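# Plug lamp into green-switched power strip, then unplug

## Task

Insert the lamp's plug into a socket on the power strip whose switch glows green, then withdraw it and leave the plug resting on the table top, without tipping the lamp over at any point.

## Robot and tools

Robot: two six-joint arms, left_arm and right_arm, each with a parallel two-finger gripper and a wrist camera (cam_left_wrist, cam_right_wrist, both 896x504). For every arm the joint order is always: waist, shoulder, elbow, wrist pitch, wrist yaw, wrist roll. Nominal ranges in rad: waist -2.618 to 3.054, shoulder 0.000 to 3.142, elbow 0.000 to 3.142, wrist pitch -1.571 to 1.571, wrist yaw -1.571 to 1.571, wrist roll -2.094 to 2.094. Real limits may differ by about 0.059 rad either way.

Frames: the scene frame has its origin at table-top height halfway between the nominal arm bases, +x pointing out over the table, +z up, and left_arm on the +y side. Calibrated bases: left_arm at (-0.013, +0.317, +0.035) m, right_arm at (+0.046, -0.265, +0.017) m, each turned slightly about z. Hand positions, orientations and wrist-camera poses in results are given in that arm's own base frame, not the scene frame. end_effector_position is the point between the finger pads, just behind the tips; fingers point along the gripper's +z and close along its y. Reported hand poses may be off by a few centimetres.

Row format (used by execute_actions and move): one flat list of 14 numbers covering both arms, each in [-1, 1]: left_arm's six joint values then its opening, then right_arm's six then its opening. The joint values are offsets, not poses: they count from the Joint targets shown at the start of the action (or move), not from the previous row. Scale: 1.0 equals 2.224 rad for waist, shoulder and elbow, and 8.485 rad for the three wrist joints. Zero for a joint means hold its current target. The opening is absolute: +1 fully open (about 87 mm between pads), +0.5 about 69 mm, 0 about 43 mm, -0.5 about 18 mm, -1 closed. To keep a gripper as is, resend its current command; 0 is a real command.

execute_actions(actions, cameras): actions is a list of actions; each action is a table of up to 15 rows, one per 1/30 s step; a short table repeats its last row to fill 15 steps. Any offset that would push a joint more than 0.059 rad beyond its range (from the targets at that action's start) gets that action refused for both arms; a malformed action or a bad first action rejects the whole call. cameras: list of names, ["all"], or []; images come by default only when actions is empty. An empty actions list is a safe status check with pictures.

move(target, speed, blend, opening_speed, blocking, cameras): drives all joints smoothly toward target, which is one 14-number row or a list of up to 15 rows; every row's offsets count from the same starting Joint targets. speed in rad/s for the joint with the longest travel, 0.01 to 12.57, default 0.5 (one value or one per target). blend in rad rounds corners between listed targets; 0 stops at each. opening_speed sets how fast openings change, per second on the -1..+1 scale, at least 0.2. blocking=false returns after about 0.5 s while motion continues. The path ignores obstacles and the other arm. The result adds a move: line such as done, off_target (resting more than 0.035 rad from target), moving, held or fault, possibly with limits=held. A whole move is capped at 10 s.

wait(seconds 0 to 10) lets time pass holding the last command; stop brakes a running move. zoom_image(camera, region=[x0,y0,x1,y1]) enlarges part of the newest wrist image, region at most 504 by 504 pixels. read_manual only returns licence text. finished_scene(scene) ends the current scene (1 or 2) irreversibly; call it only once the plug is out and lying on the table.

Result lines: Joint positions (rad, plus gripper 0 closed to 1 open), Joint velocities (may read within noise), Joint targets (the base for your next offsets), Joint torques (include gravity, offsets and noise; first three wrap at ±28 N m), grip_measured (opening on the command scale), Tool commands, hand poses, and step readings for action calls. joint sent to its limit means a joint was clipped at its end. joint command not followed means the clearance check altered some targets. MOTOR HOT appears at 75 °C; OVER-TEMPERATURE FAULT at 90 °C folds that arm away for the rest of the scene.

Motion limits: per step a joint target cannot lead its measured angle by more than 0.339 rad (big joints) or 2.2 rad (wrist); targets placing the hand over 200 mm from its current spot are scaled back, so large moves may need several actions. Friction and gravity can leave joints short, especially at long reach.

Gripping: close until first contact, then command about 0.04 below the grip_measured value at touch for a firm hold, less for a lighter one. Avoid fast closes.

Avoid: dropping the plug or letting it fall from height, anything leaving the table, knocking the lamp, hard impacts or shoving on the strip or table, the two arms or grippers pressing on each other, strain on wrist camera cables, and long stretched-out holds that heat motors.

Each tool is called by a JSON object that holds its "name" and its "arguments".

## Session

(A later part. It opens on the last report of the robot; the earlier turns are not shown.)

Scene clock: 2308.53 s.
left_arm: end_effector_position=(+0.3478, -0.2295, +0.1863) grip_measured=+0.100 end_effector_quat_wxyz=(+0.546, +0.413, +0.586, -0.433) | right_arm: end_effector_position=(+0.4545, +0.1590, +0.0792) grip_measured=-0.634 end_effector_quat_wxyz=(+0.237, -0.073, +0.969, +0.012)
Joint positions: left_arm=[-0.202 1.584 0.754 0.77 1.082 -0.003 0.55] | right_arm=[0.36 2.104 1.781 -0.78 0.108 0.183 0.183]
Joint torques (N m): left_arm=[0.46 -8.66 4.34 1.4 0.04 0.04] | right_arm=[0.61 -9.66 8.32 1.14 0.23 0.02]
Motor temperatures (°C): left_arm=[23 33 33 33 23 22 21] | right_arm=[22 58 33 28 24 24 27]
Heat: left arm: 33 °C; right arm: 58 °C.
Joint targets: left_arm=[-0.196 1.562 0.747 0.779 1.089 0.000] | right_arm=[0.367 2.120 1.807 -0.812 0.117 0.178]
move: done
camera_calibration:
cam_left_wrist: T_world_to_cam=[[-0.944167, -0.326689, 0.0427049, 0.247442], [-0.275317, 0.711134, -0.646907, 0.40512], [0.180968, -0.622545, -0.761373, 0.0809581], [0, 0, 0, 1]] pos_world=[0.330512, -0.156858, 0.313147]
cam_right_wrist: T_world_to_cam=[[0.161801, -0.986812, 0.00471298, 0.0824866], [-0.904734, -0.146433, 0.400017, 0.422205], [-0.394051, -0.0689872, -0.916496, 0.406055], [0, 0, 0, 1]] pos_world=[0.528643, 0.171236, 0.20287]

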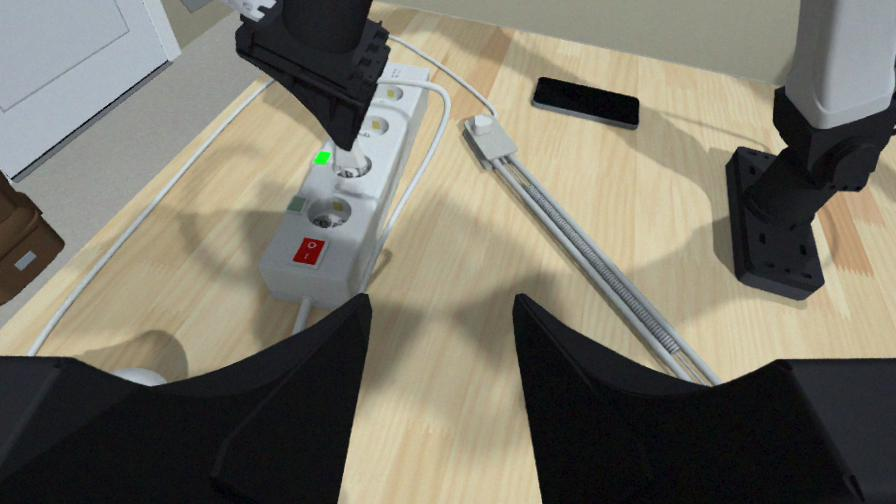

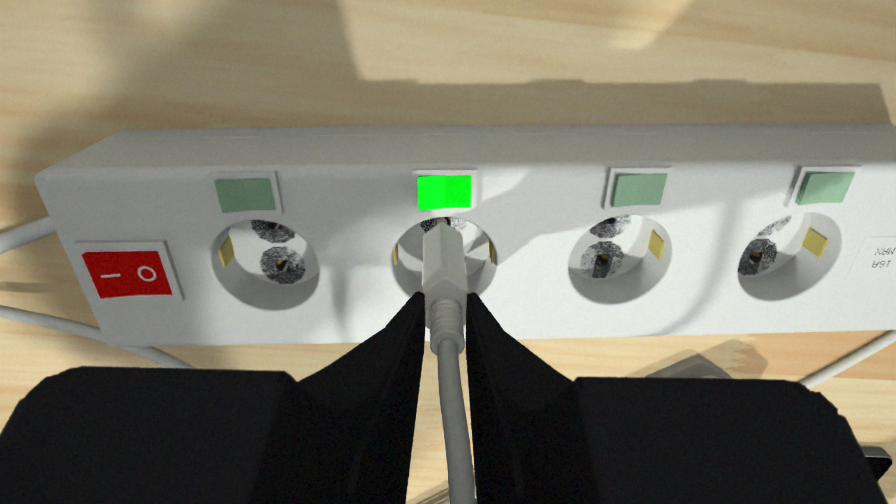

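{"name": "move", "arguments": {"target": [0, 0, 0, 0, 0, 0, 0.1, 0, 0, -0.0310, 0.00684, 0, 0, -0.77], "speed": 0.05, "cameras": ["all"]}}

{"name": "zoom_image", "arguments": {"camera": "cam_right_wrist", "region": [400, 190, 490, 340]}}

{"name": "zoom_image", "arguments": {"camera": "cam_left_wrist", "region": [325, 120, 385, 190]}}

Scene clock: 2327.07 s.
left_arm: end_effector_position=(+0.3478, -0.2295, +0.1863) grip_measured=+0.100 end_effector_quat_wxyz=(+0.546, +0.413, +0.586, -0.433) | right_arm: end_effector_position=(+0.4536, +0.1586, +0.0728) grip_measured=-0.634 end_effector_quat_wxyz=(+0.236, -0.073, +0.969, +0.011)
Joint positions: left_arm=[-0.202 1.584 0.754 0.77 1.082 -0.003 0.55] | right_arm=[0.36 2.104 1.756 -0.757 0.108 0.183 0.183]
Joint torques (N m): left_arm=[0.44 -8.91 4.52 1.43 0 0.05] | right_arm=[0.62 -9.69 4.26 1.48 0.25 0]
Motor temperatures (°C): left_arm=[23 33 33 33 23 22 21] | right_arm=[22 57 36 26 24 24 27]
Heat: left arm: 33 °C; right arm: 57 °C.
Joint targets: left_arm=[-0.196 1.562 0.747 0.779 1.089 0.000] | right_arm=[0.367 2.120 1.738 -0.754 0.118 0.178]
move: done
camera_calibration:
cam_left_wrist: T_world_to_cam=[[-0.944167, -0.326689, 0.0427049, 0.247442], [-0.275317, 0.711134, -0.646907, 0.40512], [0.180968, -0.622545, -0.761373, 0.0809581], [0, 0, 0, 1]] pos_world=[0.330512, -0.156858, 0.313147]
cam_right_wrist: T_world_to_cam=[[0.16163, -0.986837, 0.00533298, 0.0823058], [-0.904235, -0.145932, 0.401325, 0.42348], [-0.395264, -0.0696884, -0.91592, 0.400538], [0, 0, 0, 1]] pos_world=[0.527941, 0.170935, 0.196469]

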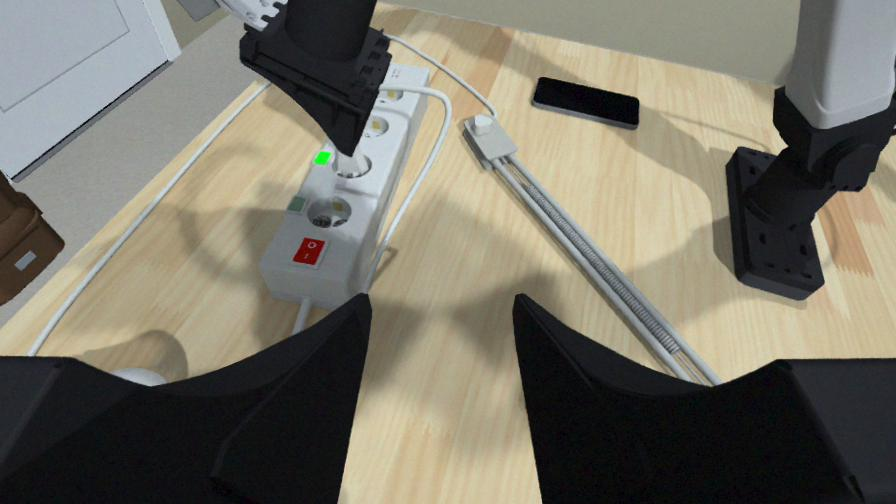

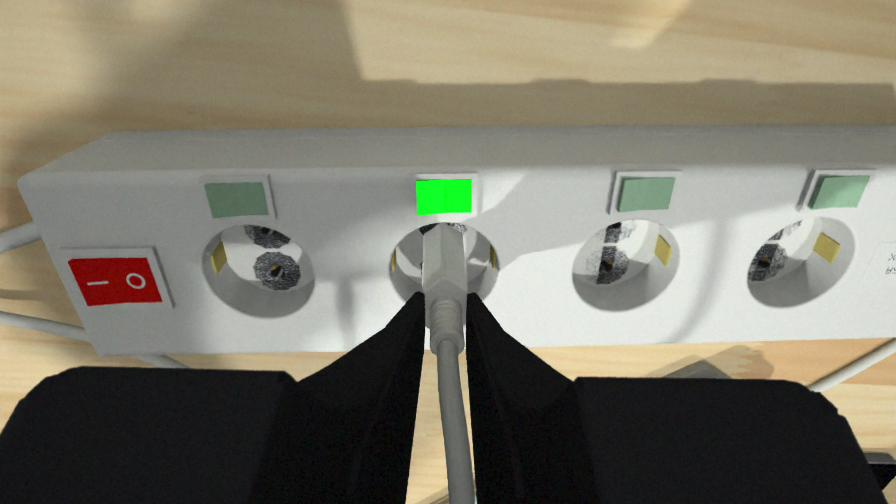

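Scaled by 3.360.

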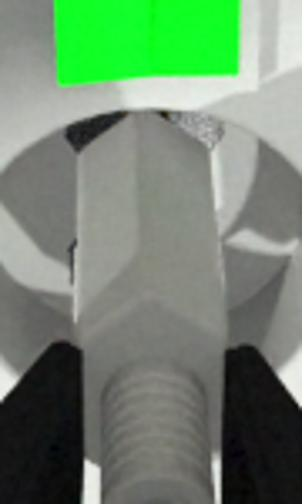

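Scaled by 7.200.

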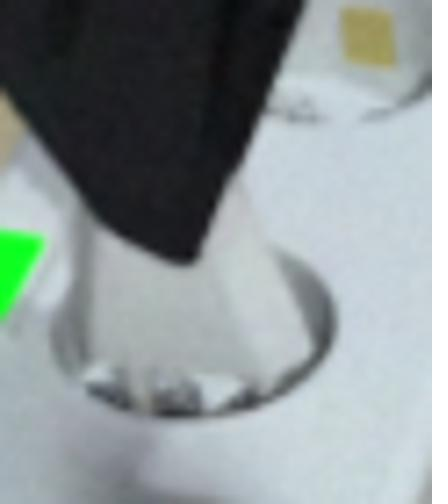

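{"name": "move", "arguments": {"target": [0, 0, 0, 0, 0, 0, 0.1, 0, 0.0036, -0.0200, 0.0062, 0, 0, -0.77], "speed": 0.04, "cameras": ["cam_right_wrist"]}}

Scene clock: 2342.33 s.
left_arm: end_effector_position=(+0.3478, -0.2295, +0.1863) grip_measured=+0.100 end_effector_quat_wxyz=(+0.546, +0.413, +0.586, -0.433) | right_arm: end_effector_position=(+0.4567, +0.1591, +0.0675) grip_measured=-0.635 end_effector_quat_wxyz=(+0.244, -0.072, +0.967, +0.012)
Joint positions: left_arm=[-0.202 1.584 0.754 0.77 1.082 -0.003 0.55] | right_arm=[0.36 2.104 1.73 -0.715 0.111 0.183 0.183]
Joint torques (N m): left_arm=[0.5 -8.68 4.63 1.44 0.02 0.08] | right_arm=[0.61 -8.94 2.62 1.65 0.19 0.02]
Motor temperatures (°C): left_arm=[23 33 33 33 23 22 21] | right_arm=[22 56 35 27 24 24 27]
Heat: left arm: 33 °C; right arm: 56 °C.
Joint targets: left_arm=[-0.196 1.562 0.747 0.779 1.089 0.000] | right_arm=[0.367 2.128 1.694 -0.701 0.117 0.178]
move: off_target (right_arm); right_arm: the elbow is farthest, 0.037 rad from its target
camera_calibration:
cam_right_wrist: T_world_to_cam=[[0.160058, -0.987094, 0.00521911, 0.0830635], [-0.910789, -0.145642, 0.38633, 0.432358], [-0.380584, -0.0665887, -0.922346, 0.390131], [0, 0, 0, 1]] pos_world=[0.52897, 0.17094, 0.192369]
Images, in order (width x height): cam_right_wrist 896x504.

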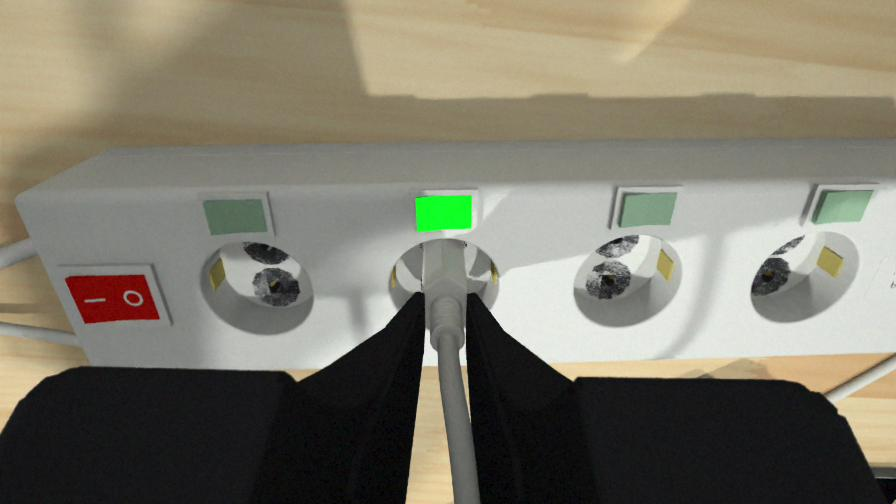

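{"name": "zoom_image", "arguments": {"camera": "cam_right_wrist", "region": [370, 210, 520, 360]}}

{"name": "execute_actions", "arguments": {"actions": [], "cameras": ["cam_left_wrist"]}}

{"name": "zoom_image", "arguments": {"camera": "cam_left_wrist", "region": [315, 110, 395, 190]}}

Scaled by 3.360.

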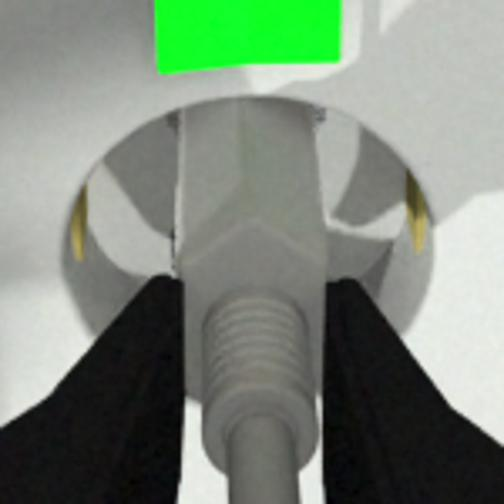

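Scene clock: 2348.97 s.
left_arm: end_effector_position=(+0.3478, -0.2295, +0.1863) grip_measured=+0.100 end_effector_quat_wxyz=(+0.546, +0.413, +0.586, -0.433) | right_arm: end_effector_position=(+0.4567, +0.1591, +0.0675) grip_measured=-0.635 end_effector_quat_wxyz=(+0.244, -0.072, +0.967, +0.012)
Joint positions: left_arm=[-0.202 1.584 0.754 0.77 1.082 -0.003 0.55] | right_arm=[0.36 2.104 1.73 -0.715 0.111 0.183 0.183]
Joint velocities: within noise
Joint torques (N m): left_arm=[0.73 -8.75 4.59 1.46 -0.02 0.07] | right_arm=[0.61 -8.9 2.62 1.65 0.2 0]
Motor temperatures (°C): left_arm=[23 33 33 33 23 22 21] | right_arm=[22 56 34 27 24 24 27]
Heat: left arm: 33 °C; right arm: 56 °C.
Joint targets: left_arm=[-0.196 1.562 0.747 0.779 1.089 0.000] | right_arm=[0.367 2.128 1.694 -0.701 0.117 0.178]
Tool commands: left_gripper/opening=+0.1 right_gripper/opening=-0.77
camera_calibration:
cam_left_wrist: T_world_to_cam=[[-0.944167, -0.326689, 0.0427049, 0.247442], [-0.275317, 0.711134, -0.646907, 0.40512], [0.180968, -0.622545, -0.761373, 0.0809581], [0, 0, 0, 1]] pos_world=[0.330512, -0.156858, 0.313147]
Images, in order (width x height): cam_left_wrist 896x504.

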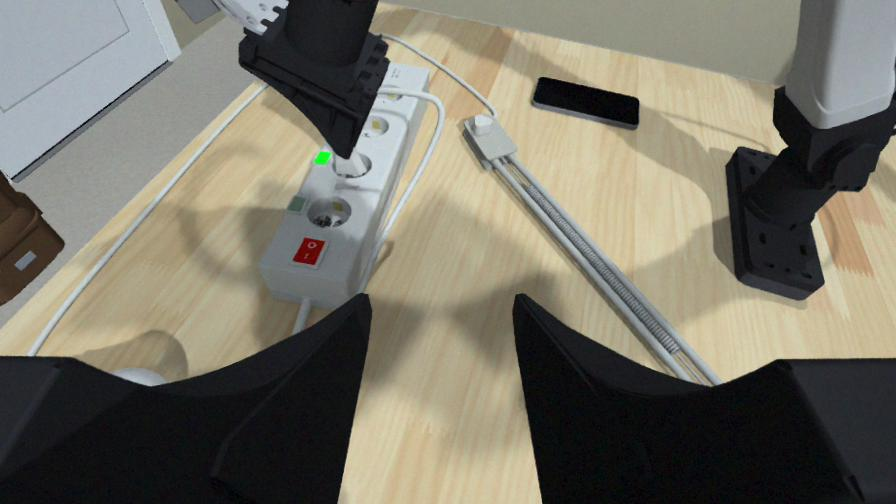

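Scaled by 6.300.

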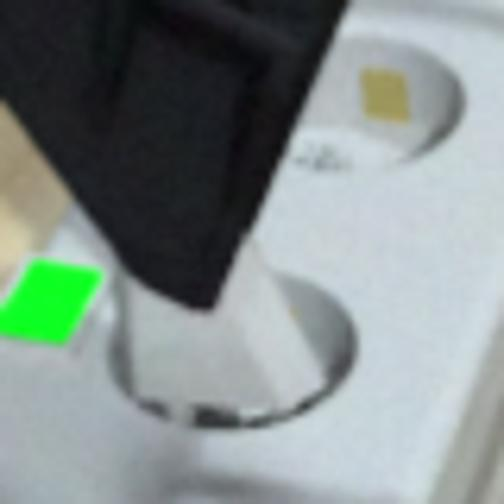

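{"name": "execute_actions", "arguments": {"actions": []}}

Scene clock: 2379.03 s.
left_arm: end_effector_position=(+0.3478, -0.2295, +0.1863) grip_measured=+0.100 end_effector_quat_wxyz=(+0.546, +0.413, +0.586, -0.433) | right_arm: end_effector_position=(+0.4567, +0.1591, +0.0675) grip_measured=-0.635 end_effector_quat_wxyz=(+0.244, -0.072, +0.967, +0.012)
Joint positions: left_arm=[-0.202 1.584 0.754 0.77 1.082 -0.003 0.55] | right_arm=[0.36 2.104 1.73 -0.715 0.111 0.183 0.183]
Joint velocities: within noise
Joint torques (N m): left_arm=[0.62 -8.85 4.52 1.45 0.03 0.03] | right_arm=[0.59 -8.84 2.58 1.65 0.19 0.01]
Motor temperatures (°C): left_arm=[23 33 33 33 23 22 21] | right_arm=[22 55 33 27 24 24 27]
Heat: left arm: 33 °C; right arm: 55 °C.
Joint targets: left_arm=[-0.196 1.562 0.747 0.779 1.089 0.000] | right_arm=[0.367 2.128 1.694 -0.701 0.117 0.178]
Tool commands: left_gripper/opening=+0.1 right_gripper/opening=-0.77
camera_calibration:
cam_left_wrist: T_world_to_cam=[[-0.944167, -0.326689, 0.0427049, 0.247442], [-0.275317, 0.711134, -0.646907, 0.40512], [0.180968, -0.622545, -0.761373, 0.0809581], [0, 0, 0, 1]] pos_world=[0.330512, -0.156858, 0.313147]
cam_right_wrist: T_world_to_cam=[[0.160058, -0.987094, 0.00521911, 0.0830635], [-0.910789, -0.145642, 0.38633, 0.432358], [-0.380584, -0.0665887, -0.922346, 0.390131], [0, 0, 0, 1]] pos_world=[0.52897, 0.17094, 0.192369]

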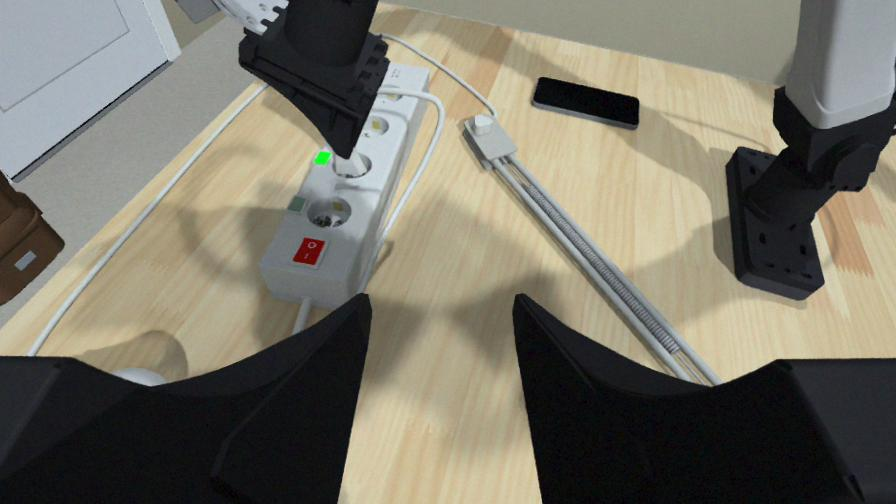

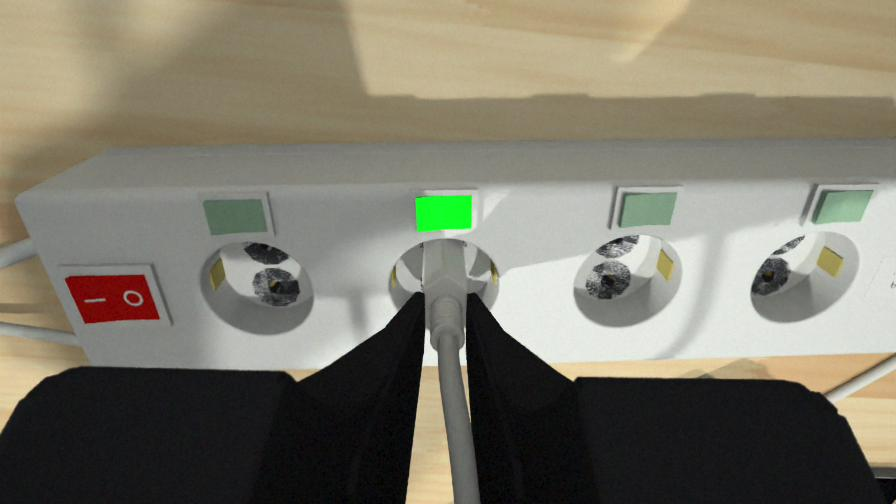

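{"name": "zoom_image", "arguments": {"camera": "cam_right_wrist", "region": [350, 180, 550, 380]}}

{"name": "zoom_image", "arguments": {"camera": "cam_left_wrist", "region": [260, 80, 460, 280]}}

Scaled by 2.520.

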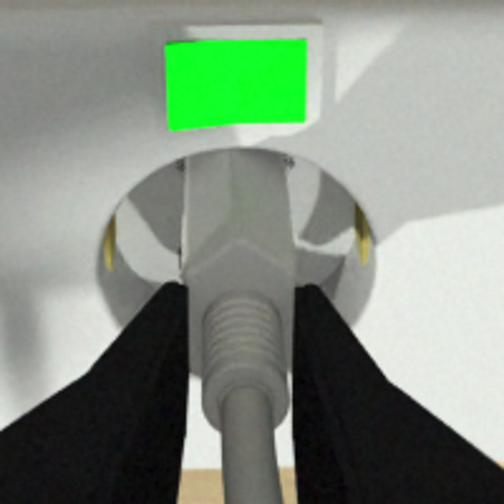

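Scaled by 2.520.

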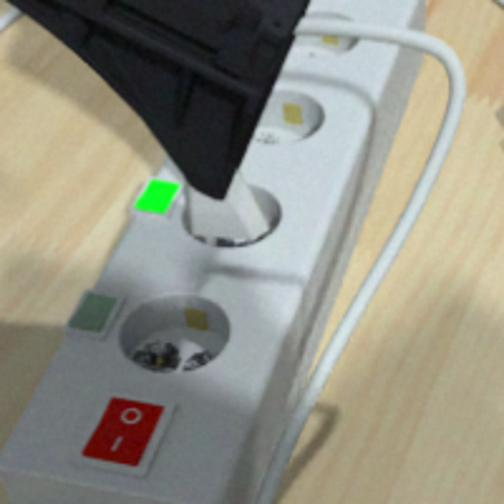

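{"name": "move", "arguments": {"target": [0,0,0,0,0,0,0.1, 0,0.009,-0.009,-0.0035,0,0,-0.77], "speed": 0.05}}

Scene clock: 2470.47 s.
left_arm: end_effector_position=(+0.3478, -0.2295, +0.1863) grip_measured=+0.100 end_effector_quat_wxyz=(+0.546, +0.413, +0.586, -0.433) | right_arm: end_effector_position=(+0.4536, +0.1580, +0.0610) grip_measured=-0.635 end_effector_quat_wxyz=(+0.239, -0.073, +0.968, +0.010)
Joint positions: left_arm=[-0.202 1.584 0.754 0.77 1.082 -0.003 0.55] | right_arm=[0.36 2.104 1.707 -0.702 0.111 0.183 0.183]
Joint torques (N m): left_arm=[0.69 -8.83 4.33 1.41 0.03 0.04] | right_arm=[0.64 -7.01 2.82 1.13 0.18 0.01]
Heat: left arm: 33 °C; right arm: 54 °C.
Joint targets: left_arm=[-0.196 1.562 0.747 0.779 1.089 0.000] | right_arm=[0.367 2.148 1.674 -0.731 0.117 0.178]
move: off_target (right_arm); right_arm: the shoulder is farthest, 0.044 rad from its target

{"name": "move", "arguments": {"target": [0,0,0,0,0,0,0.1, 0,0.007,-0.009,-0.0015,0,0,-0.77], "speed": 0.05, "cameras": ["all"]}}

Scene clock: 2474.23 s.
left_arm: end_effector_position=(+0.3478, -0.2295, +0.1863) grip_measured=+0.100 end_effector_quat_wxyz=(+0.546, +0.413, +0.586, -0.433) | right_arm: end_effector_position=(+0.4519, +0.1573, +0.0565) grip_measured=-0.635 end_effector_quat_wxyz=(+0.235, -0.073, +0.969, +0.009)
Joint positions: left_arm=[-0.202 1.584 0.754 0.77 1.082 -0.003 0.55] | right_arm=[0.36 2.109 1.7 -0.699 0.112 0.183 0.183]
Joint torques (N m): left_arm=[0.57 -8.66 4.51 1.4 0.01 0.05] | right_arm=[0.61 -5.96 1.7 0.95 0.18 0.01]
Heat: left arm: 33 °C; right arm: 53 °C.
Joint targets: left_arm=[-0.196 1.562 0.747 0.779 1.089 0.000] | right_arm=[0.367 2.163 1.654 -0.744 0.118 0.178]
move: off_target (right_arm); right_arm: the shoulder is farthest, 0.055 rad from its target
camera_calibration:
cam_left_wrist: T_world_to_cam=[[-0.944167, -0.326689, 0.0427049, 0.247442], [-0.275317, 0.711134, -0.646907, 0.40512], [0.180968, -0.622545, -0.761373, 0.0809581], [0, 0, 0, 1]] pos_world=[0.330512, -0.156858, 0.313147]
cam_right_wrist: T_world_to_cam=[[0.159987, -0.987073, 0.00949236, 0.0818672], [-0.903381, -0.142533, 0.40446, 0.427281], [-0.397878, -0.0732836, -0.914507, 0.386394], [0, 0, 0, 1]] pos_world=[0.526638, 0.170027, 0.179765]

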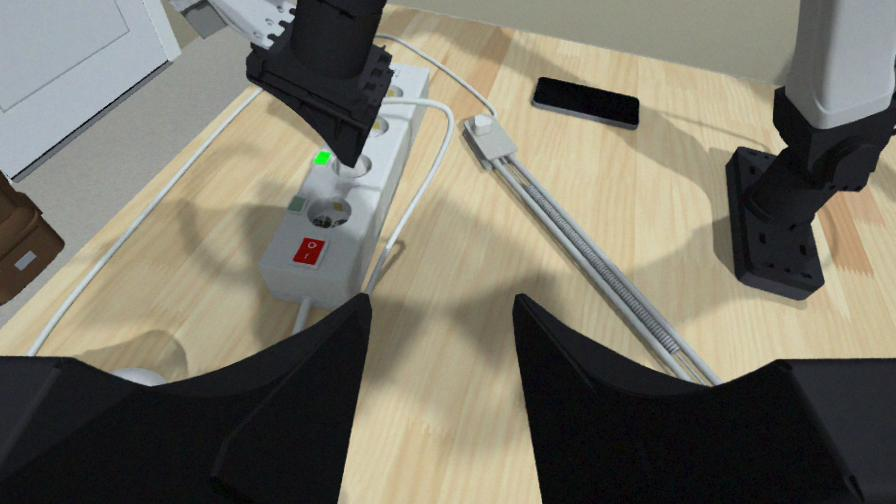

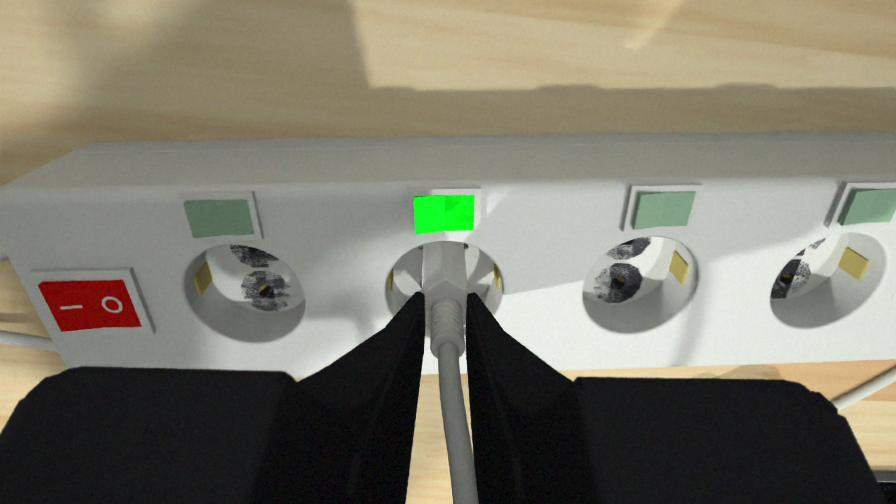

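{"name": "zoom_image", "arguments": {"camera": "cam_right_wrist", "region": [350, 180, 550, 380]}}

{"name": "zoom_image", "arguments": {"camera": "cam_left_wrist", "region": [280, 100, 420, 240]}}

Scaled by 2.520.

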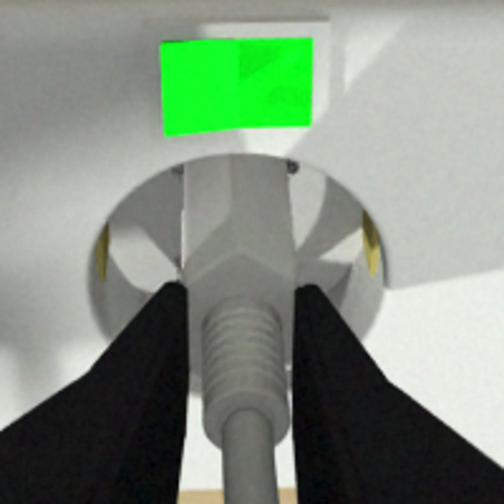

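Scaled by 3.600.

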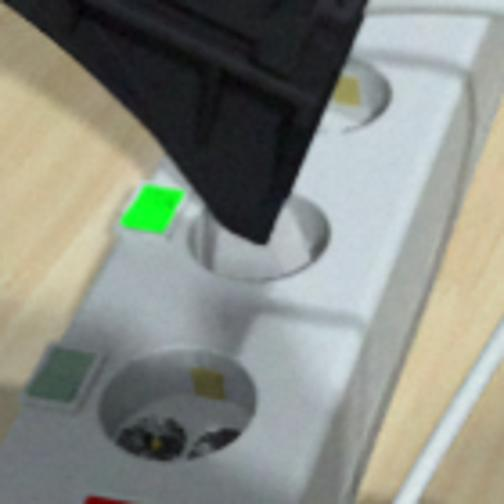

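{"name": "move", "arguments": {"target": [0,0,0,0,0,0,0.1, 0,0.009,-0.009,-0.001,0,0,-0.77], "speed": 0.06}}

Scene clock: 2489.10 s.
left_arm: end_effector_position=(+0.3478, -0.2295, +0.1863) grip_measured=+0.100 end_effector_quat_wxyz=(+0.546, +0.413, +0.586, -0.433) | right_arm: end_effector_position=(+0.4513, +0.1563, +0.0549) grip_measured=-0.635 end_effector_quat_wxyz=(+0.234, -0.073, +0.969, +0.007)
Joint positions: left_arm=[-0.202 1.584 0.754 0.77 1.082 -0.003 0.55] | right_arm=[0.36 2.109 1.694 -0.696 0.116 0.183 0.183]
Joint torques (N m): left_arm=[0.34 -8.75 4.48 1.44 0.03 0.04] | right_arm=[0.61 -4.12 0.36 0.82 0.14 0]
Heat: left arm: 33 °C; right arm: 52 °C.
Joint targets: left_arm=[-0.196 1.562 0.747 0.779 1.089 0.000] | right_arm=[0.367 2.183 1.634 -0.752 0.118 0.178]
move: off_target (right_arm); right_arm: the shoulder is farthest, 0.074 rad from its target

{"name": "move", "arguments": {"target": [0,0,0,0,0,0,0.1, 0.0,0.008,-0.009,0.0,0,0,-0.77], "speed": 0.06}}

Scene clock: 2492.53 s.
left_arm: end_effector_position=(+0.3478, -0.2295, +0.1863) grip_measured=+0.100 end_effector_quat_wxyz=(+0.546, +0.413, +0.586, -0.433) | right_arm: end_effector_position=(+0.4513, +0.1551, +0.0540) grip_measured=-0.635 end_effector_quat_wxyz=(+0.236, -0.072, +0.969, +0.004)
Joint positions: left_arm=[-0.202 1.584 0.754 0.77 1.082 -0.003 0.55] | right_arm=[0.36 2.106 1.685 -0.688 0.122 0.183 0.183]
Joint torques (N m): left_arm=[0.49 -8.68 4.57 1.45 -0.01 0.04] | right_arm=[0.57 -2.09 -0.62 0.73 0.09 0.01]
Heat: left arm: 33 °C; right arm: 51 °C.
Joint targets: left_arm=[-0.196 1.562 0.747 0.779 1.089 0.000] | right_arm=[0.367 2.201 1.614 -0.752 0.118 0.178]
move: off_target (right_arm); right_arm: the shoulder is farthest, 0.095 rad from its target

{"name": "move", "arguments": {"target": [-0.2010,0.3151,0.3204,-0.0285,-0.1301,0,-1, 0,-0.0202,0.018,0,0,0,-0.77], "speed": 0.6, "opening_speed": 1.0, "cameras": ["all"]}}

Scene clock: 2642.63 s.
left_arm: end_effector_position=(+0.4981, -0.3725, +0.0609) grip_measured=-0.982 end_effector_quat_wxyz=(+0.558, +0.253, +0.769, -0.184) | right_arm: end_effector_position=(+0.4516, +0.1551, +0.0553) grip_measured=-0.635 end_effector_quat_wxyz=(+0.237, -0.072, +0.969, +0.004)
Joint positions: left_arm=[-0.644 2.259 1.431 0.512 -0.007 -0.003 0.009] | right_arm=[0.36 2.103 1.685 -0.688 0.123 0.183 0.183]
Joint torques (N m): left_arm=[0.21 -12.4 7.53 1.91 -0.13 0.08] | right_arm=[0.61 -6.01 3.03 0.72 0.09 0.02]
Motor temperatures (°C): left_arm=[23 33 33 33 23 22 21] | right_arm=[22 41 28 23 23 24 28]
Heat: left arm: 33 °C; right arm: 41 °C.
Joint targets: left_arm=[-0.643 2.263 1.459 0.537 -0.015 0.000] | right_arm=[0.367 2.157 1.654 -0.752 0.117 0.178]
move: off_target (right_arm); right_arm: the wrist pitch is farthest, 0.064 rad from its target
camera_calibration:
cam_left_wrist: T_world_to_cam=[[-0.561613, -0.827034, -0.0246079, -0.0248159], [-0.749706, 0.521234, -0.407745, 0.618105], [0.350046, -0.210546, -0.912764, -0.0522256], [0, 0, 0, 1]] pos_world=[0.467741, -0.353697, 0.203749]
cam_right_wrist: T_world_to_cam=[[0.155227, -0.987708, 0.018366, 0.0815756], [-0.906428, -0.135012, 0.4002, 0.427508], [-0.392801, -0.0787692, -0.916244, 0.383679], [0, 0, 0, 1]] pos_world=[0.525552, 0.168514, 0.178957]

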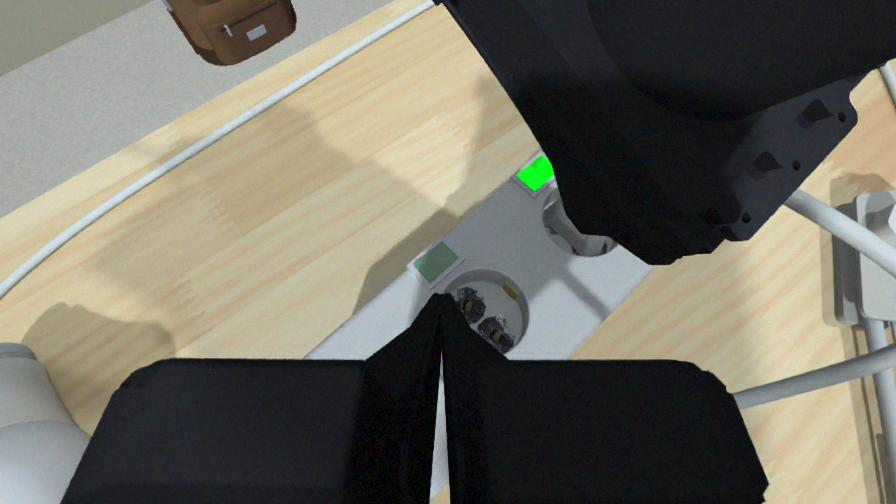

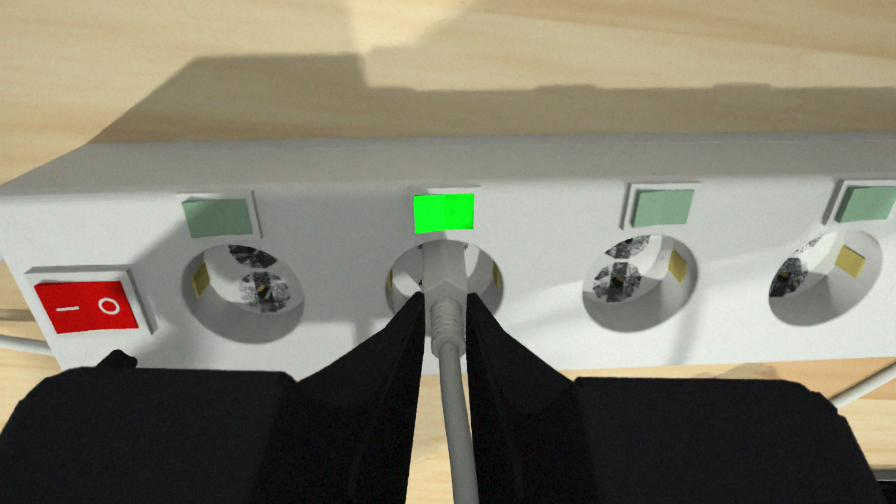

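{"name": "move", "arguments": {"target": [0.0,0.0270,-0.0529,0.0185,0,0,-1, 0,0,0,0,0,0,-0.77], "speed": 0.15}}

Scene clock: 2675.63 s.
left_arm: end_effector_position=(+0.4916, -0.3671, +0.0286) grip_measured=-0.982 end_effector_quat_wxyz=(+0.564, +0.251, +0.765, -0.185) | right_arm: end_effector_position=(+0.4516, +0.1551, +0.0553) grip_measured=-0.635 end_effector_quat_wxyz=(+0.237, -0.072, +0.969, +0.004)
Joint positions: left_arm=[-0.644 2.31 1.349 0.661 -0.009 -0.003 0.009] | right_arm=[0.36 2.103 1.685 -0.688 0.123 0.183 0.183]
Joint torques (N m): left_arm=[0.03 -11.54 4.33 1.99 -0.15 0.04] | right_arm=[0.59 -6.06 3.07 0.73 0.08 -0.01]
Heat: left arm: 37 °C; right arm: 42 °C.
Joint targets: left_arm=[-0.643 2.323 1.341 0.694 -0.015 0.000] | right_arm=[0.367 2.157 1.654 -0.752 0.117 0.178]
move: off_target (right_arm); right_arm: the wrist pitch is farthest, 0.064 rad from its target

{"name": "move", "arguments": {"target": [0.0,0.0225,-0.0036,0.0035,0,0,-1, 0,0,0,0,0,0,-0.77], "speed": 0.06, "cameras": ["cam_left_wrist"]}}

Scene clock: 2682.97 s.
left_arm: end_effector_position=(+0.4964, -0.3705, +0.0271) grip_measured=-0.982 end_effector_quat_wxyz=(+0.582, +0.246, +0.751, -0.191) | right_arm: end_effector_position=(+0.4516, +0.1551, +0.0553) grip_measured=-0.635 end_effector_quat_wxyz=(+0.237, -0.072, +0.969, +0.004)
Joint positions: left_arm=[-0.644 2.344 1.349 0.743 -0.01 -0.003 0.009] | right_arm=[0.36 2.103 1.685 -0.688 0.123 0.183 0.183]
Joint torques (N m): left_arm=[0.24 -10.18 3.73 1.47 -0.17 0.03] | right_arm=[0.62 -6.04 3.03 0.73 0.08 0.02]
Motor temperatures (°C): left_arm=[23 39 34 36 23 22 21] | right_arm=[22 42 29 23 23 24 28]
Heat: left arm: 39 °C; right arm: 42 °C.
Joint targets: left_arm=[-0.643 2.373 1.333 0.724 -0.015 0.000] | right_arm=[0.367 2.157 1.654 -0.752 0.117 0.178]
move: off_target (right_arm); right_arm: the wrist pitch is farthest, 0.064 rad from its target
camera_calibration:
cam_left_wrist: T_world_to_cam=[[-0.557974, -0.829558, -0.0223164, -0.0277643], [-0.728883, 0.50276, -0.464717, 0.586377], [0.39673, -0.243034, -0.885178, -0.118118], [0, 0, 0, 1]] pos_world=[0.458769, -0.346546, 0.167324]
Images, in order (width x height): cam_left_wrist 896x504.

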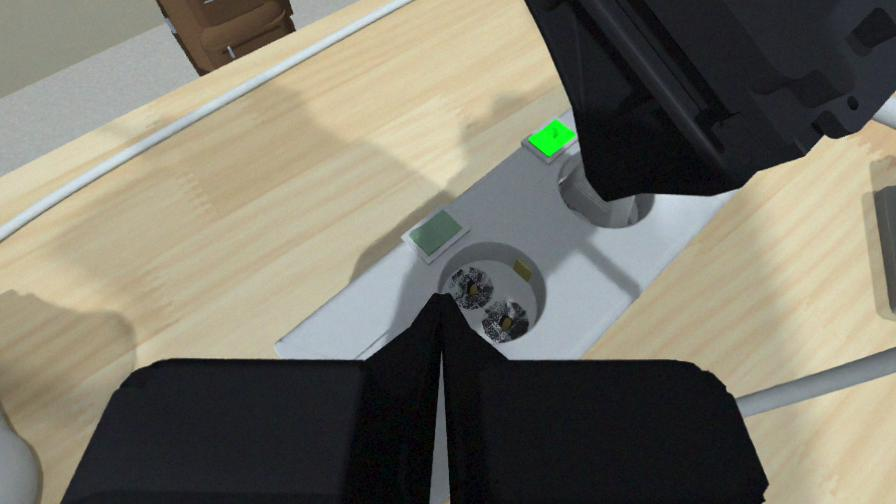

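{"name": "move", "arguments": {"target": [0.0,0.0135,0.0,-0.0141,0,0,-1, 0,0,0,0,0,0,-0.77], "speed": 0.15}}

Scene clock: 2690.80 s.
left_arm: end_effector_position=(+0.4959, -0.3701, +0.0243) grip_measured=-0.982 end_effector_quat_wxyz=(+0.580, +0.247, +0.753, -0.190) | right_arm: end_effector_position=(+0.4516, +0.1551, +0.0553) grip_measured=-0.635 end_effector_quat_wxyz=(+0.237, -0.072, +0.969, +0.004)
Joint positions: left_arm=[-0.644 2.347 1.349 0.739 -0.01 -0.003 0.009] | right_arm=[0.36 2.103 1.685 -0.688 0.123 0.183 0.183]
Joint torques (N m): left_arm=[0.2 -7.5 3.74 0.41 -0.11 0.06] | right_arm=[0.59 -6 2.99 0.74 0.09 0.01]
Heat: left arm: 39 °C; right arm: 42 °C.
Joint targets: left_arm=[-0.643 2.403 1.333 0.604 -0.015 0.000] | right_arm=[0.367 2.157 1.654 -0.752 0.117 0.178]
move: off_target (left_arm, right_arm); left_arm: the wrist pitch is farthest, 0.135 rad from its target; right_arm: the wrist pitch is farthest, 0.064 rad from its target

{"name": "move", "arguments": {"target": [0.0,0.018,0.0,-0.0141,0,0,-1, 0,-0.0436,0.0477,0.0108,0,0,-0.77], "speed": 0.2, "cameras": ["cam_left_wrist"]}}

Scene clock: 2707.67 s.
left_arm: end_effector_position=(+0.4980, -0.3708, +0.0202) grip_measured=-0.982 end_effector_quat_wxyz=(+0.576, +0.246, +0.756, -0.187) | right_arm: end_effector_position=(+0.4584, +0.1577, +0.0638) grip_measured=-0.635 end_effector_quat_wxyz=(+0.250, -0.071, +0.966, +0.008)
Joint positions: left_arm=[-0.644 2.361 1.367 0.725 -0.014 -0.003 0.009] | right_arm=[0.36 2.102 1.71 -0.687 0.123 0.183 0.183]
Joint torques (N m): left_arm=[0.1 -5.26 2.45 -0.55 -0.05 0.03] | right_arm=[0.61 -15.24 10.44 1.8 0.1 0.01]
Motor temperatures (°C): left_arm=[23 36 33 31 23 22 21] | right_arm=[22 43 29 23 23 24 28]
Heat: left arm: 36 °C; right arm: 43 °C.
Joint targets: left_arm=[-0.643 2.443 1.334 0.484 -0.015 0.000] | right_arm=[0.367 2.060 1.760 -0.661 0.117 0.178]
move: off_target (left_arm, right_arm); left_arm: the wrist pitch is farthest, 0.241 rad from its target; right_arm: the elbow is farthest, 0.050 rad from its target
camera_calibration:
cam_left_wrist: T_world_to_cam=[[-0.554928, -0.831542, -0.0243393, -0.0294958], [-0.736883, 0.504915, -0.449517, 0.588978], [0.386081, -0.231514, -0.89294, -0.115133], [0, 0, 0, 1]] pos_world=[0.46209, -0.348565, 0.16123]
Images, in order (width x height): cam_left_wrist 896x504.

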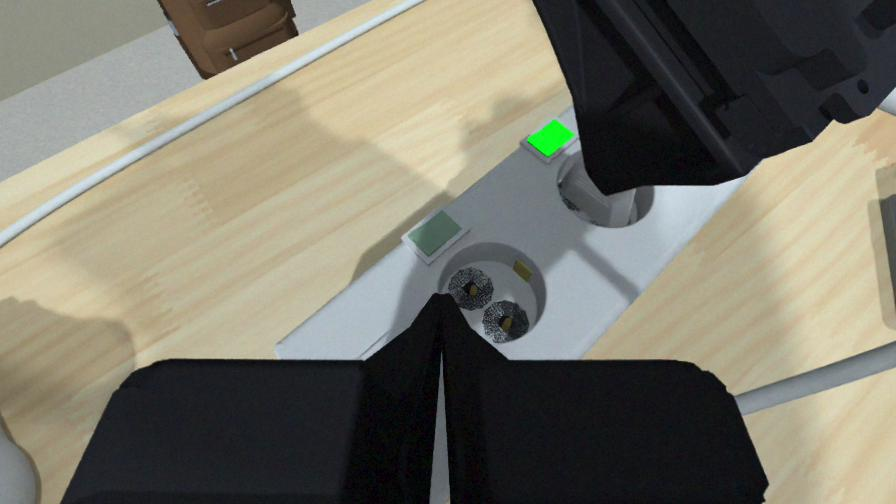

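{"name": "move", "arguments": {"target": [0.0,0,0.0,0,0,0,-1, 0,-0.0036,0.045,-0.0035,0,0,-0.77], "speed": 0.3, "cameras": ["all"]}}

Scene clock: 2711.90 s.
left_arm: end_effector_position=(+0.4986, -0.3709, +0.0202) grip_measured=-0.982 end_effector_quat_wxyz=(+0.577, +0.246, +0.756, -0.187) | right_arm: end_effector_position=(+0.4882, +0.1688, +0.1225) grip_measured=-0.635 end_effector_quat_wxyz=(+0.320, -0.066, +0.945, +0.028)
Joint positions: left_arm=[-0.644 2.363 1.369 0.725 -0.016 -0.003 0.009] | right_arm=[0.36 2.073 1.838 -0.691 0.123 0.18 0.182]
Joint torques (N m): left_arm=[0.24 -5.27 2.03 -0.58 -0.08 0.02] | right_arm=[0.62 -13.2 8.03 1.77 0.07 0.03]
Heat: left arm: 36 °C; right arm: 46 °C.
Joint targets: left_arm=[-0.643 2.443 1.333 0.484 -0.015 0.000] | right_arm=[0.367 2.051 1.860 -0.690 0.117 0.178]
move: off_target (left_arm); left_arm: the wrist pitch is farthest, 0.241 rad from its target
camera_calibration:
cam_left_wrist: T_world_to_cam=[[-0.553349, -0.83258, -0.0248238, -0.0303198], [-0.737412, 0.503521, -0.450211, 0.589223], [0.387336, -0.230818, -0.892577, -0.115836], [0, 0, 0, 1]] pos_world=[0.46259, -0.348667, 0.161129]
cam_right_wrist: T_world_to_cam=[[0.157591, -0.987368, -0.0164247, 0.091209], [-0.959625, -0.157045, 0.23336, 0.485733], [-0.232992, -0.0210139, -0.972252, 0.379808], [0, 0, 0, 1]] pos_world=[0.54024, 0.17432, 0.257416]

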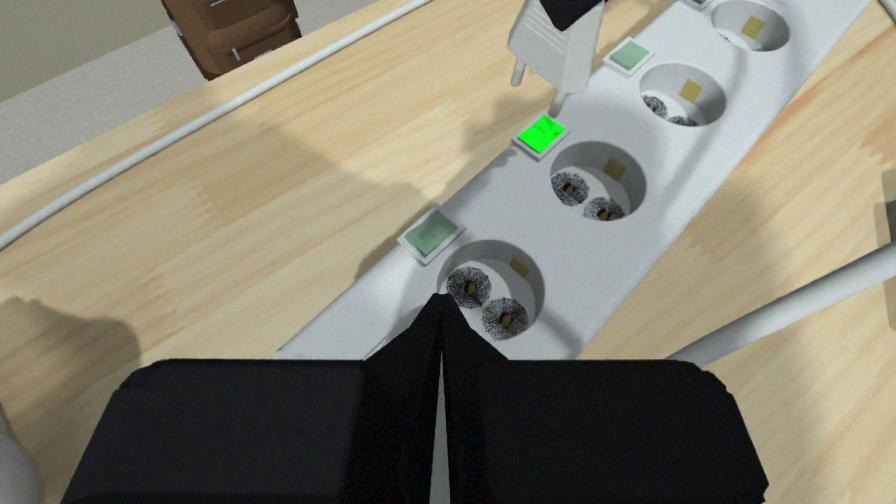

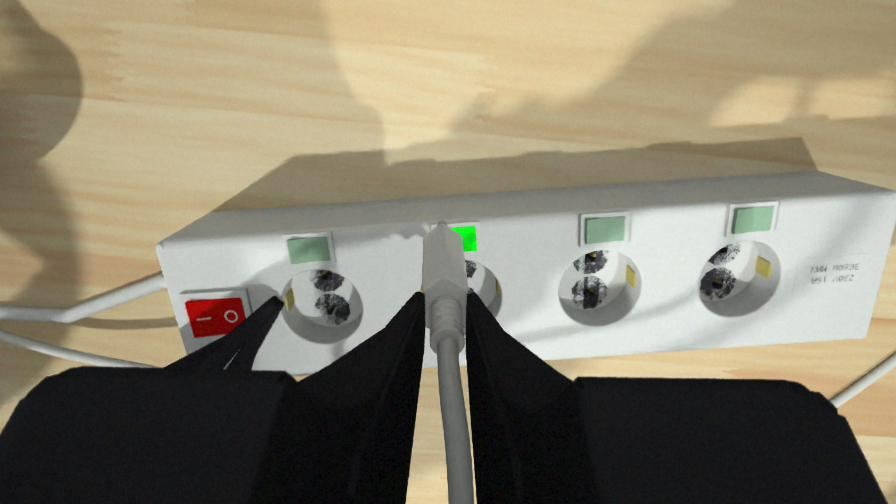

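{"name": "move", "arguments": {"target": [[0.0,-0.0809,0.0567,0.0062,0,0,-1, 0,0.0135,0,0,0,0,-0.77],[0.2010,-0.3961,-0.2635,0.0348,0.1301,0,-1, 0,0.0135,0,0,0,0,-0.77]], "speed": [0.3,0.6], "blend": [0.1,0]}}

Scene clock: 2826.80 s.
left_arm: end_effector_position=(+0.3468, -0.2287, +0.1823) grip_measured=-0.982 end_effector_quat_wxyz=(+0.538, +0.408, +0.594, -0.436) | right_arm: end_effector_position=(+0.4882, +0.1688, +0.1225) grip_measured=-0.635 end_effector_quat_wxyz=(+0.320, -0.066, +0.945, +0.028)
Joint positions: left_arm=[-0.201 1.585 0.754 0.746 1.081 -0.004 0.009] | right_arm=[0.36 2.073 1.838 -0.691 0.123 0.18 0.182]
Joint torques (N m): left_arm=[0.31 -8.84 4.41 1.68 0.07 0.06] | right_arm=[0.59 -10.35 8.09 1.76 0.08 0.06]
Motor temperatures (°C): left_arm=[23 32 31 27 23 22 21] | right_arm=[22 75 38 27 23 24 28]
Heat: left arm: 32 °C; right arm: 75 °C. Fold the right arm in close to its base, or ease its load, before you think long.
Joint targets: left_arm=[-0.196 1.562 0.747 0.780 1.089 0.000] | right_arm=[0.367 2.082 1.860 -0.690 0.117 0.178]
MOTOR HOT: the shoulder of the right arm reports 75 °C; the controller's stop level is 90 °C. To cool a motor, set the load down, stop pushing, or move to a pose that needs little force.
move: done; blend cut to 0.09 rad at target 1

{"name": "move", "arguments": {"target": [0,0,0,0,0,0,-1, 0.1763,-0.2932,-0.4528,0.0680,-0.0156,-0.2072,-0.77], "speed": 0.6, "cameras": ["all"]}}

Scene clock: 2836.00 s.
left_arm: end_effector_position=(+0.3468, -0.2287, +0.1823) grip_measured=-0.982 end_effector_quat_wxyz=(+0.538, +0.408, +0.594, -0.436) | right_arm: end_effector_position=(+0.3326, +0.2545, +0.1318) grip_measured=-0.636 end_effector_quat_wxyz=(-0.388, +0.831, -0.361, +0.169)
Joint positions: left_arm=[-0.201 1.585 0.754 0.746 1.082 -0.004 0.009] | right_arm=[0.754 1.447 0.87 -0.119 0.002 -1.568 0.182]
Joint torques (N m): left_arm=[0.51 -8.72 4.6 1.65 0.05 0.05] | right_arm=[0.49 -7.24 4.48 2.08 -0.16 0.01]
Motor temperatures (°C): left_arm=[23 32 31 29 23 22 21] | right_arm=[22 72 37 27 23 24 28]
Heat: left arm: 32 °C; right arm: 72 °C. Fold the right arm in close to its base, or ease its load, before you think long.
Joint targets: left_arm=[-0.196 1.562 0.747 0.780 1.089 0.000] | right_arm=[0.759 1.429 0.853 -0.113 -0.015 -1.580]
MOTOR HOT: still on. The shoulder of the right arm reports 72 °C.
move: done
camera_calibration:
cam_left_wrist: T_world_to_cam=[[-0.942266, -0.328404, 0.0654647, 0.241699], [-0.292953, 0.713726, -0.636218, 0.40648], [0.162213, -0.618665, -0.768727, 0.0874039], [0, 0, 0, 1]] pos_world=[0.332647, -0.156666, 0.309977]
cam_right_wrist: T_world_to_cam=[[0.470541, 0.451312, 0.758228, -0.371912], [0.000593934, -0.859462, 0.5112, 0.170557], [0.882378, -0.24009, -0.40468, -0.0356398], [0, 0, 0, 1]] pos_world=[0.206346, 0.305878, 0.180382]

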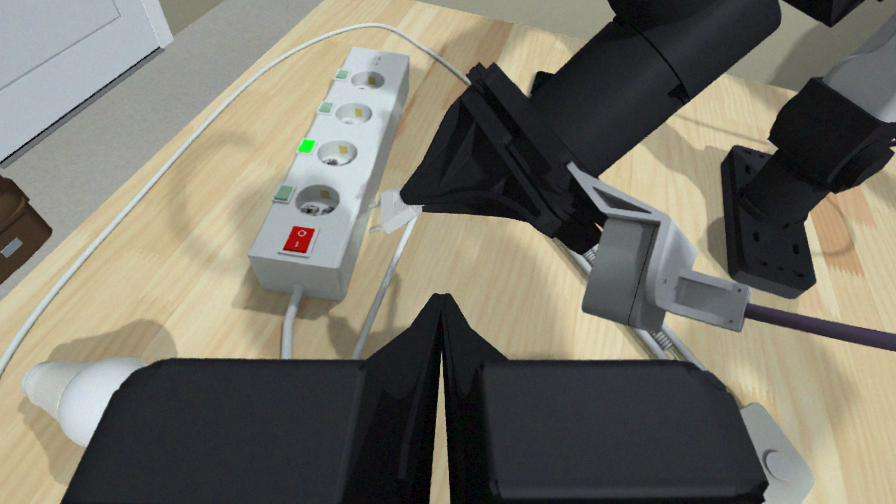

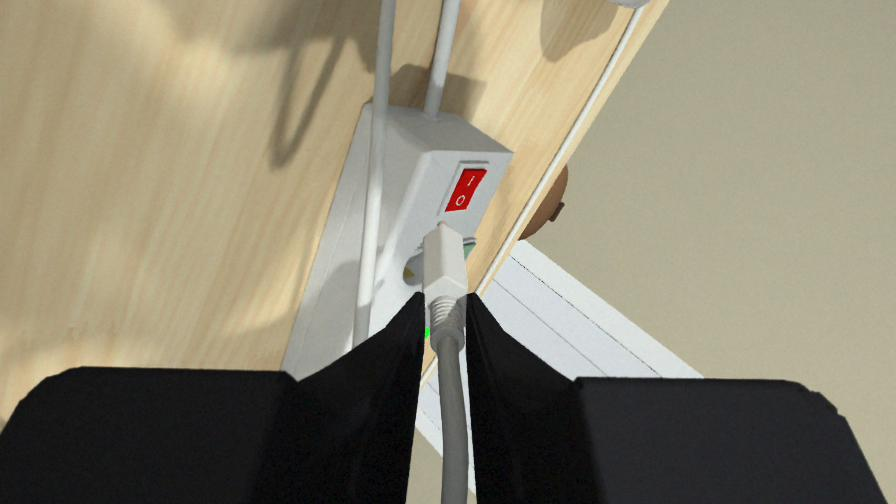

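{"name": "move", "arguments": {"target": [0,0,0,0,0,0,-1, 0.0291,0.0339,-0.0686,0.01025,0,0,-0.77], "speed": 0.2, "cameras": ["cam_left_wrist"]}}

Scene clock: 2888.30 s.
left_arm: end_effector_position=(+0.3468, -0.2287, +0.1823) grip_measured=-0.982 end_effector_quat_wxyz=(+0.538, +0.408, +0.594, -0.436) | right_arm: end_effector_position=(+0.2962, +0.2542, +0.0660) grip_measured=-0.636 end_effector_quat_wxyz=(-0.344, +0.863, -0.343, +0.137)
Joint positions: left_arm=[-0.201 1.585 0.754 0.746 1.082 -0.004 0.009] | right_arm=[0.817 1.496 0.715 -0.031 0.002 -1.569 0.182]
Joint torques (N m): left_arm=[0.39 -8.76 4.67 1.64 0.04 0.08] | right_arm=[0.57 -4.62 4.15 1.9 -0.18 0]
Motor temperatures (°C): left_arm=[23 32 32 31 23 22 21] | right_arm=[22 53 33 30 23 24 28]
Heat: left arm: 32 °C; right arm: 53 °C.
Joint targets: left_arm=[-0.196 1.562 0.747 0.780 1.089 0.000] | right_arm=[0.823 1.505 0.700 -0.026 -0.015 -1.580]
MOTOR HOT: cleared for the motors of the right arm.
move: done
camera_calibration:
cam_left_wrist: T_world_to_cam=[[-0.942266, -0.328404, 0.0654647, 0.241699], [-0.292953, 0.713726, -0.636218, 0.40648], [0.162213, -0.618665, -0.768727, 0.0874039], [0, 0, 0, 1]] pos_world=[0.332647, -0.156666, 0.309977]
Images, in order (width x height): cam_left_wrist 896x504.

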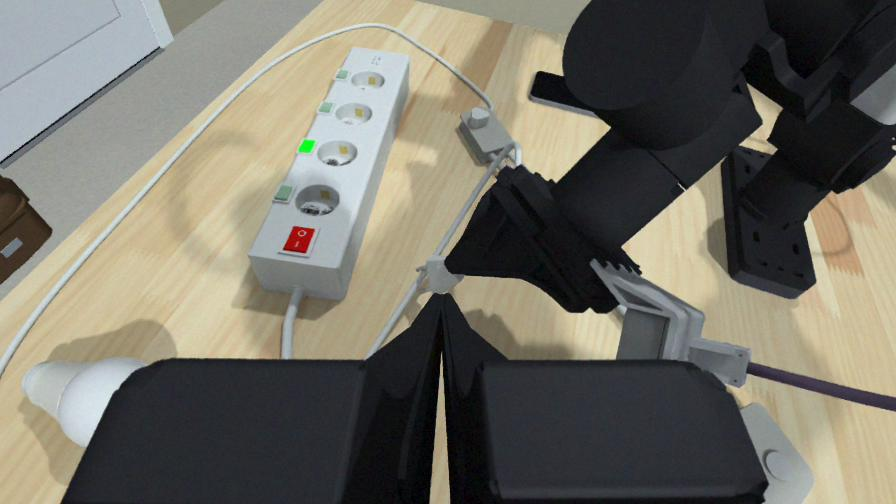

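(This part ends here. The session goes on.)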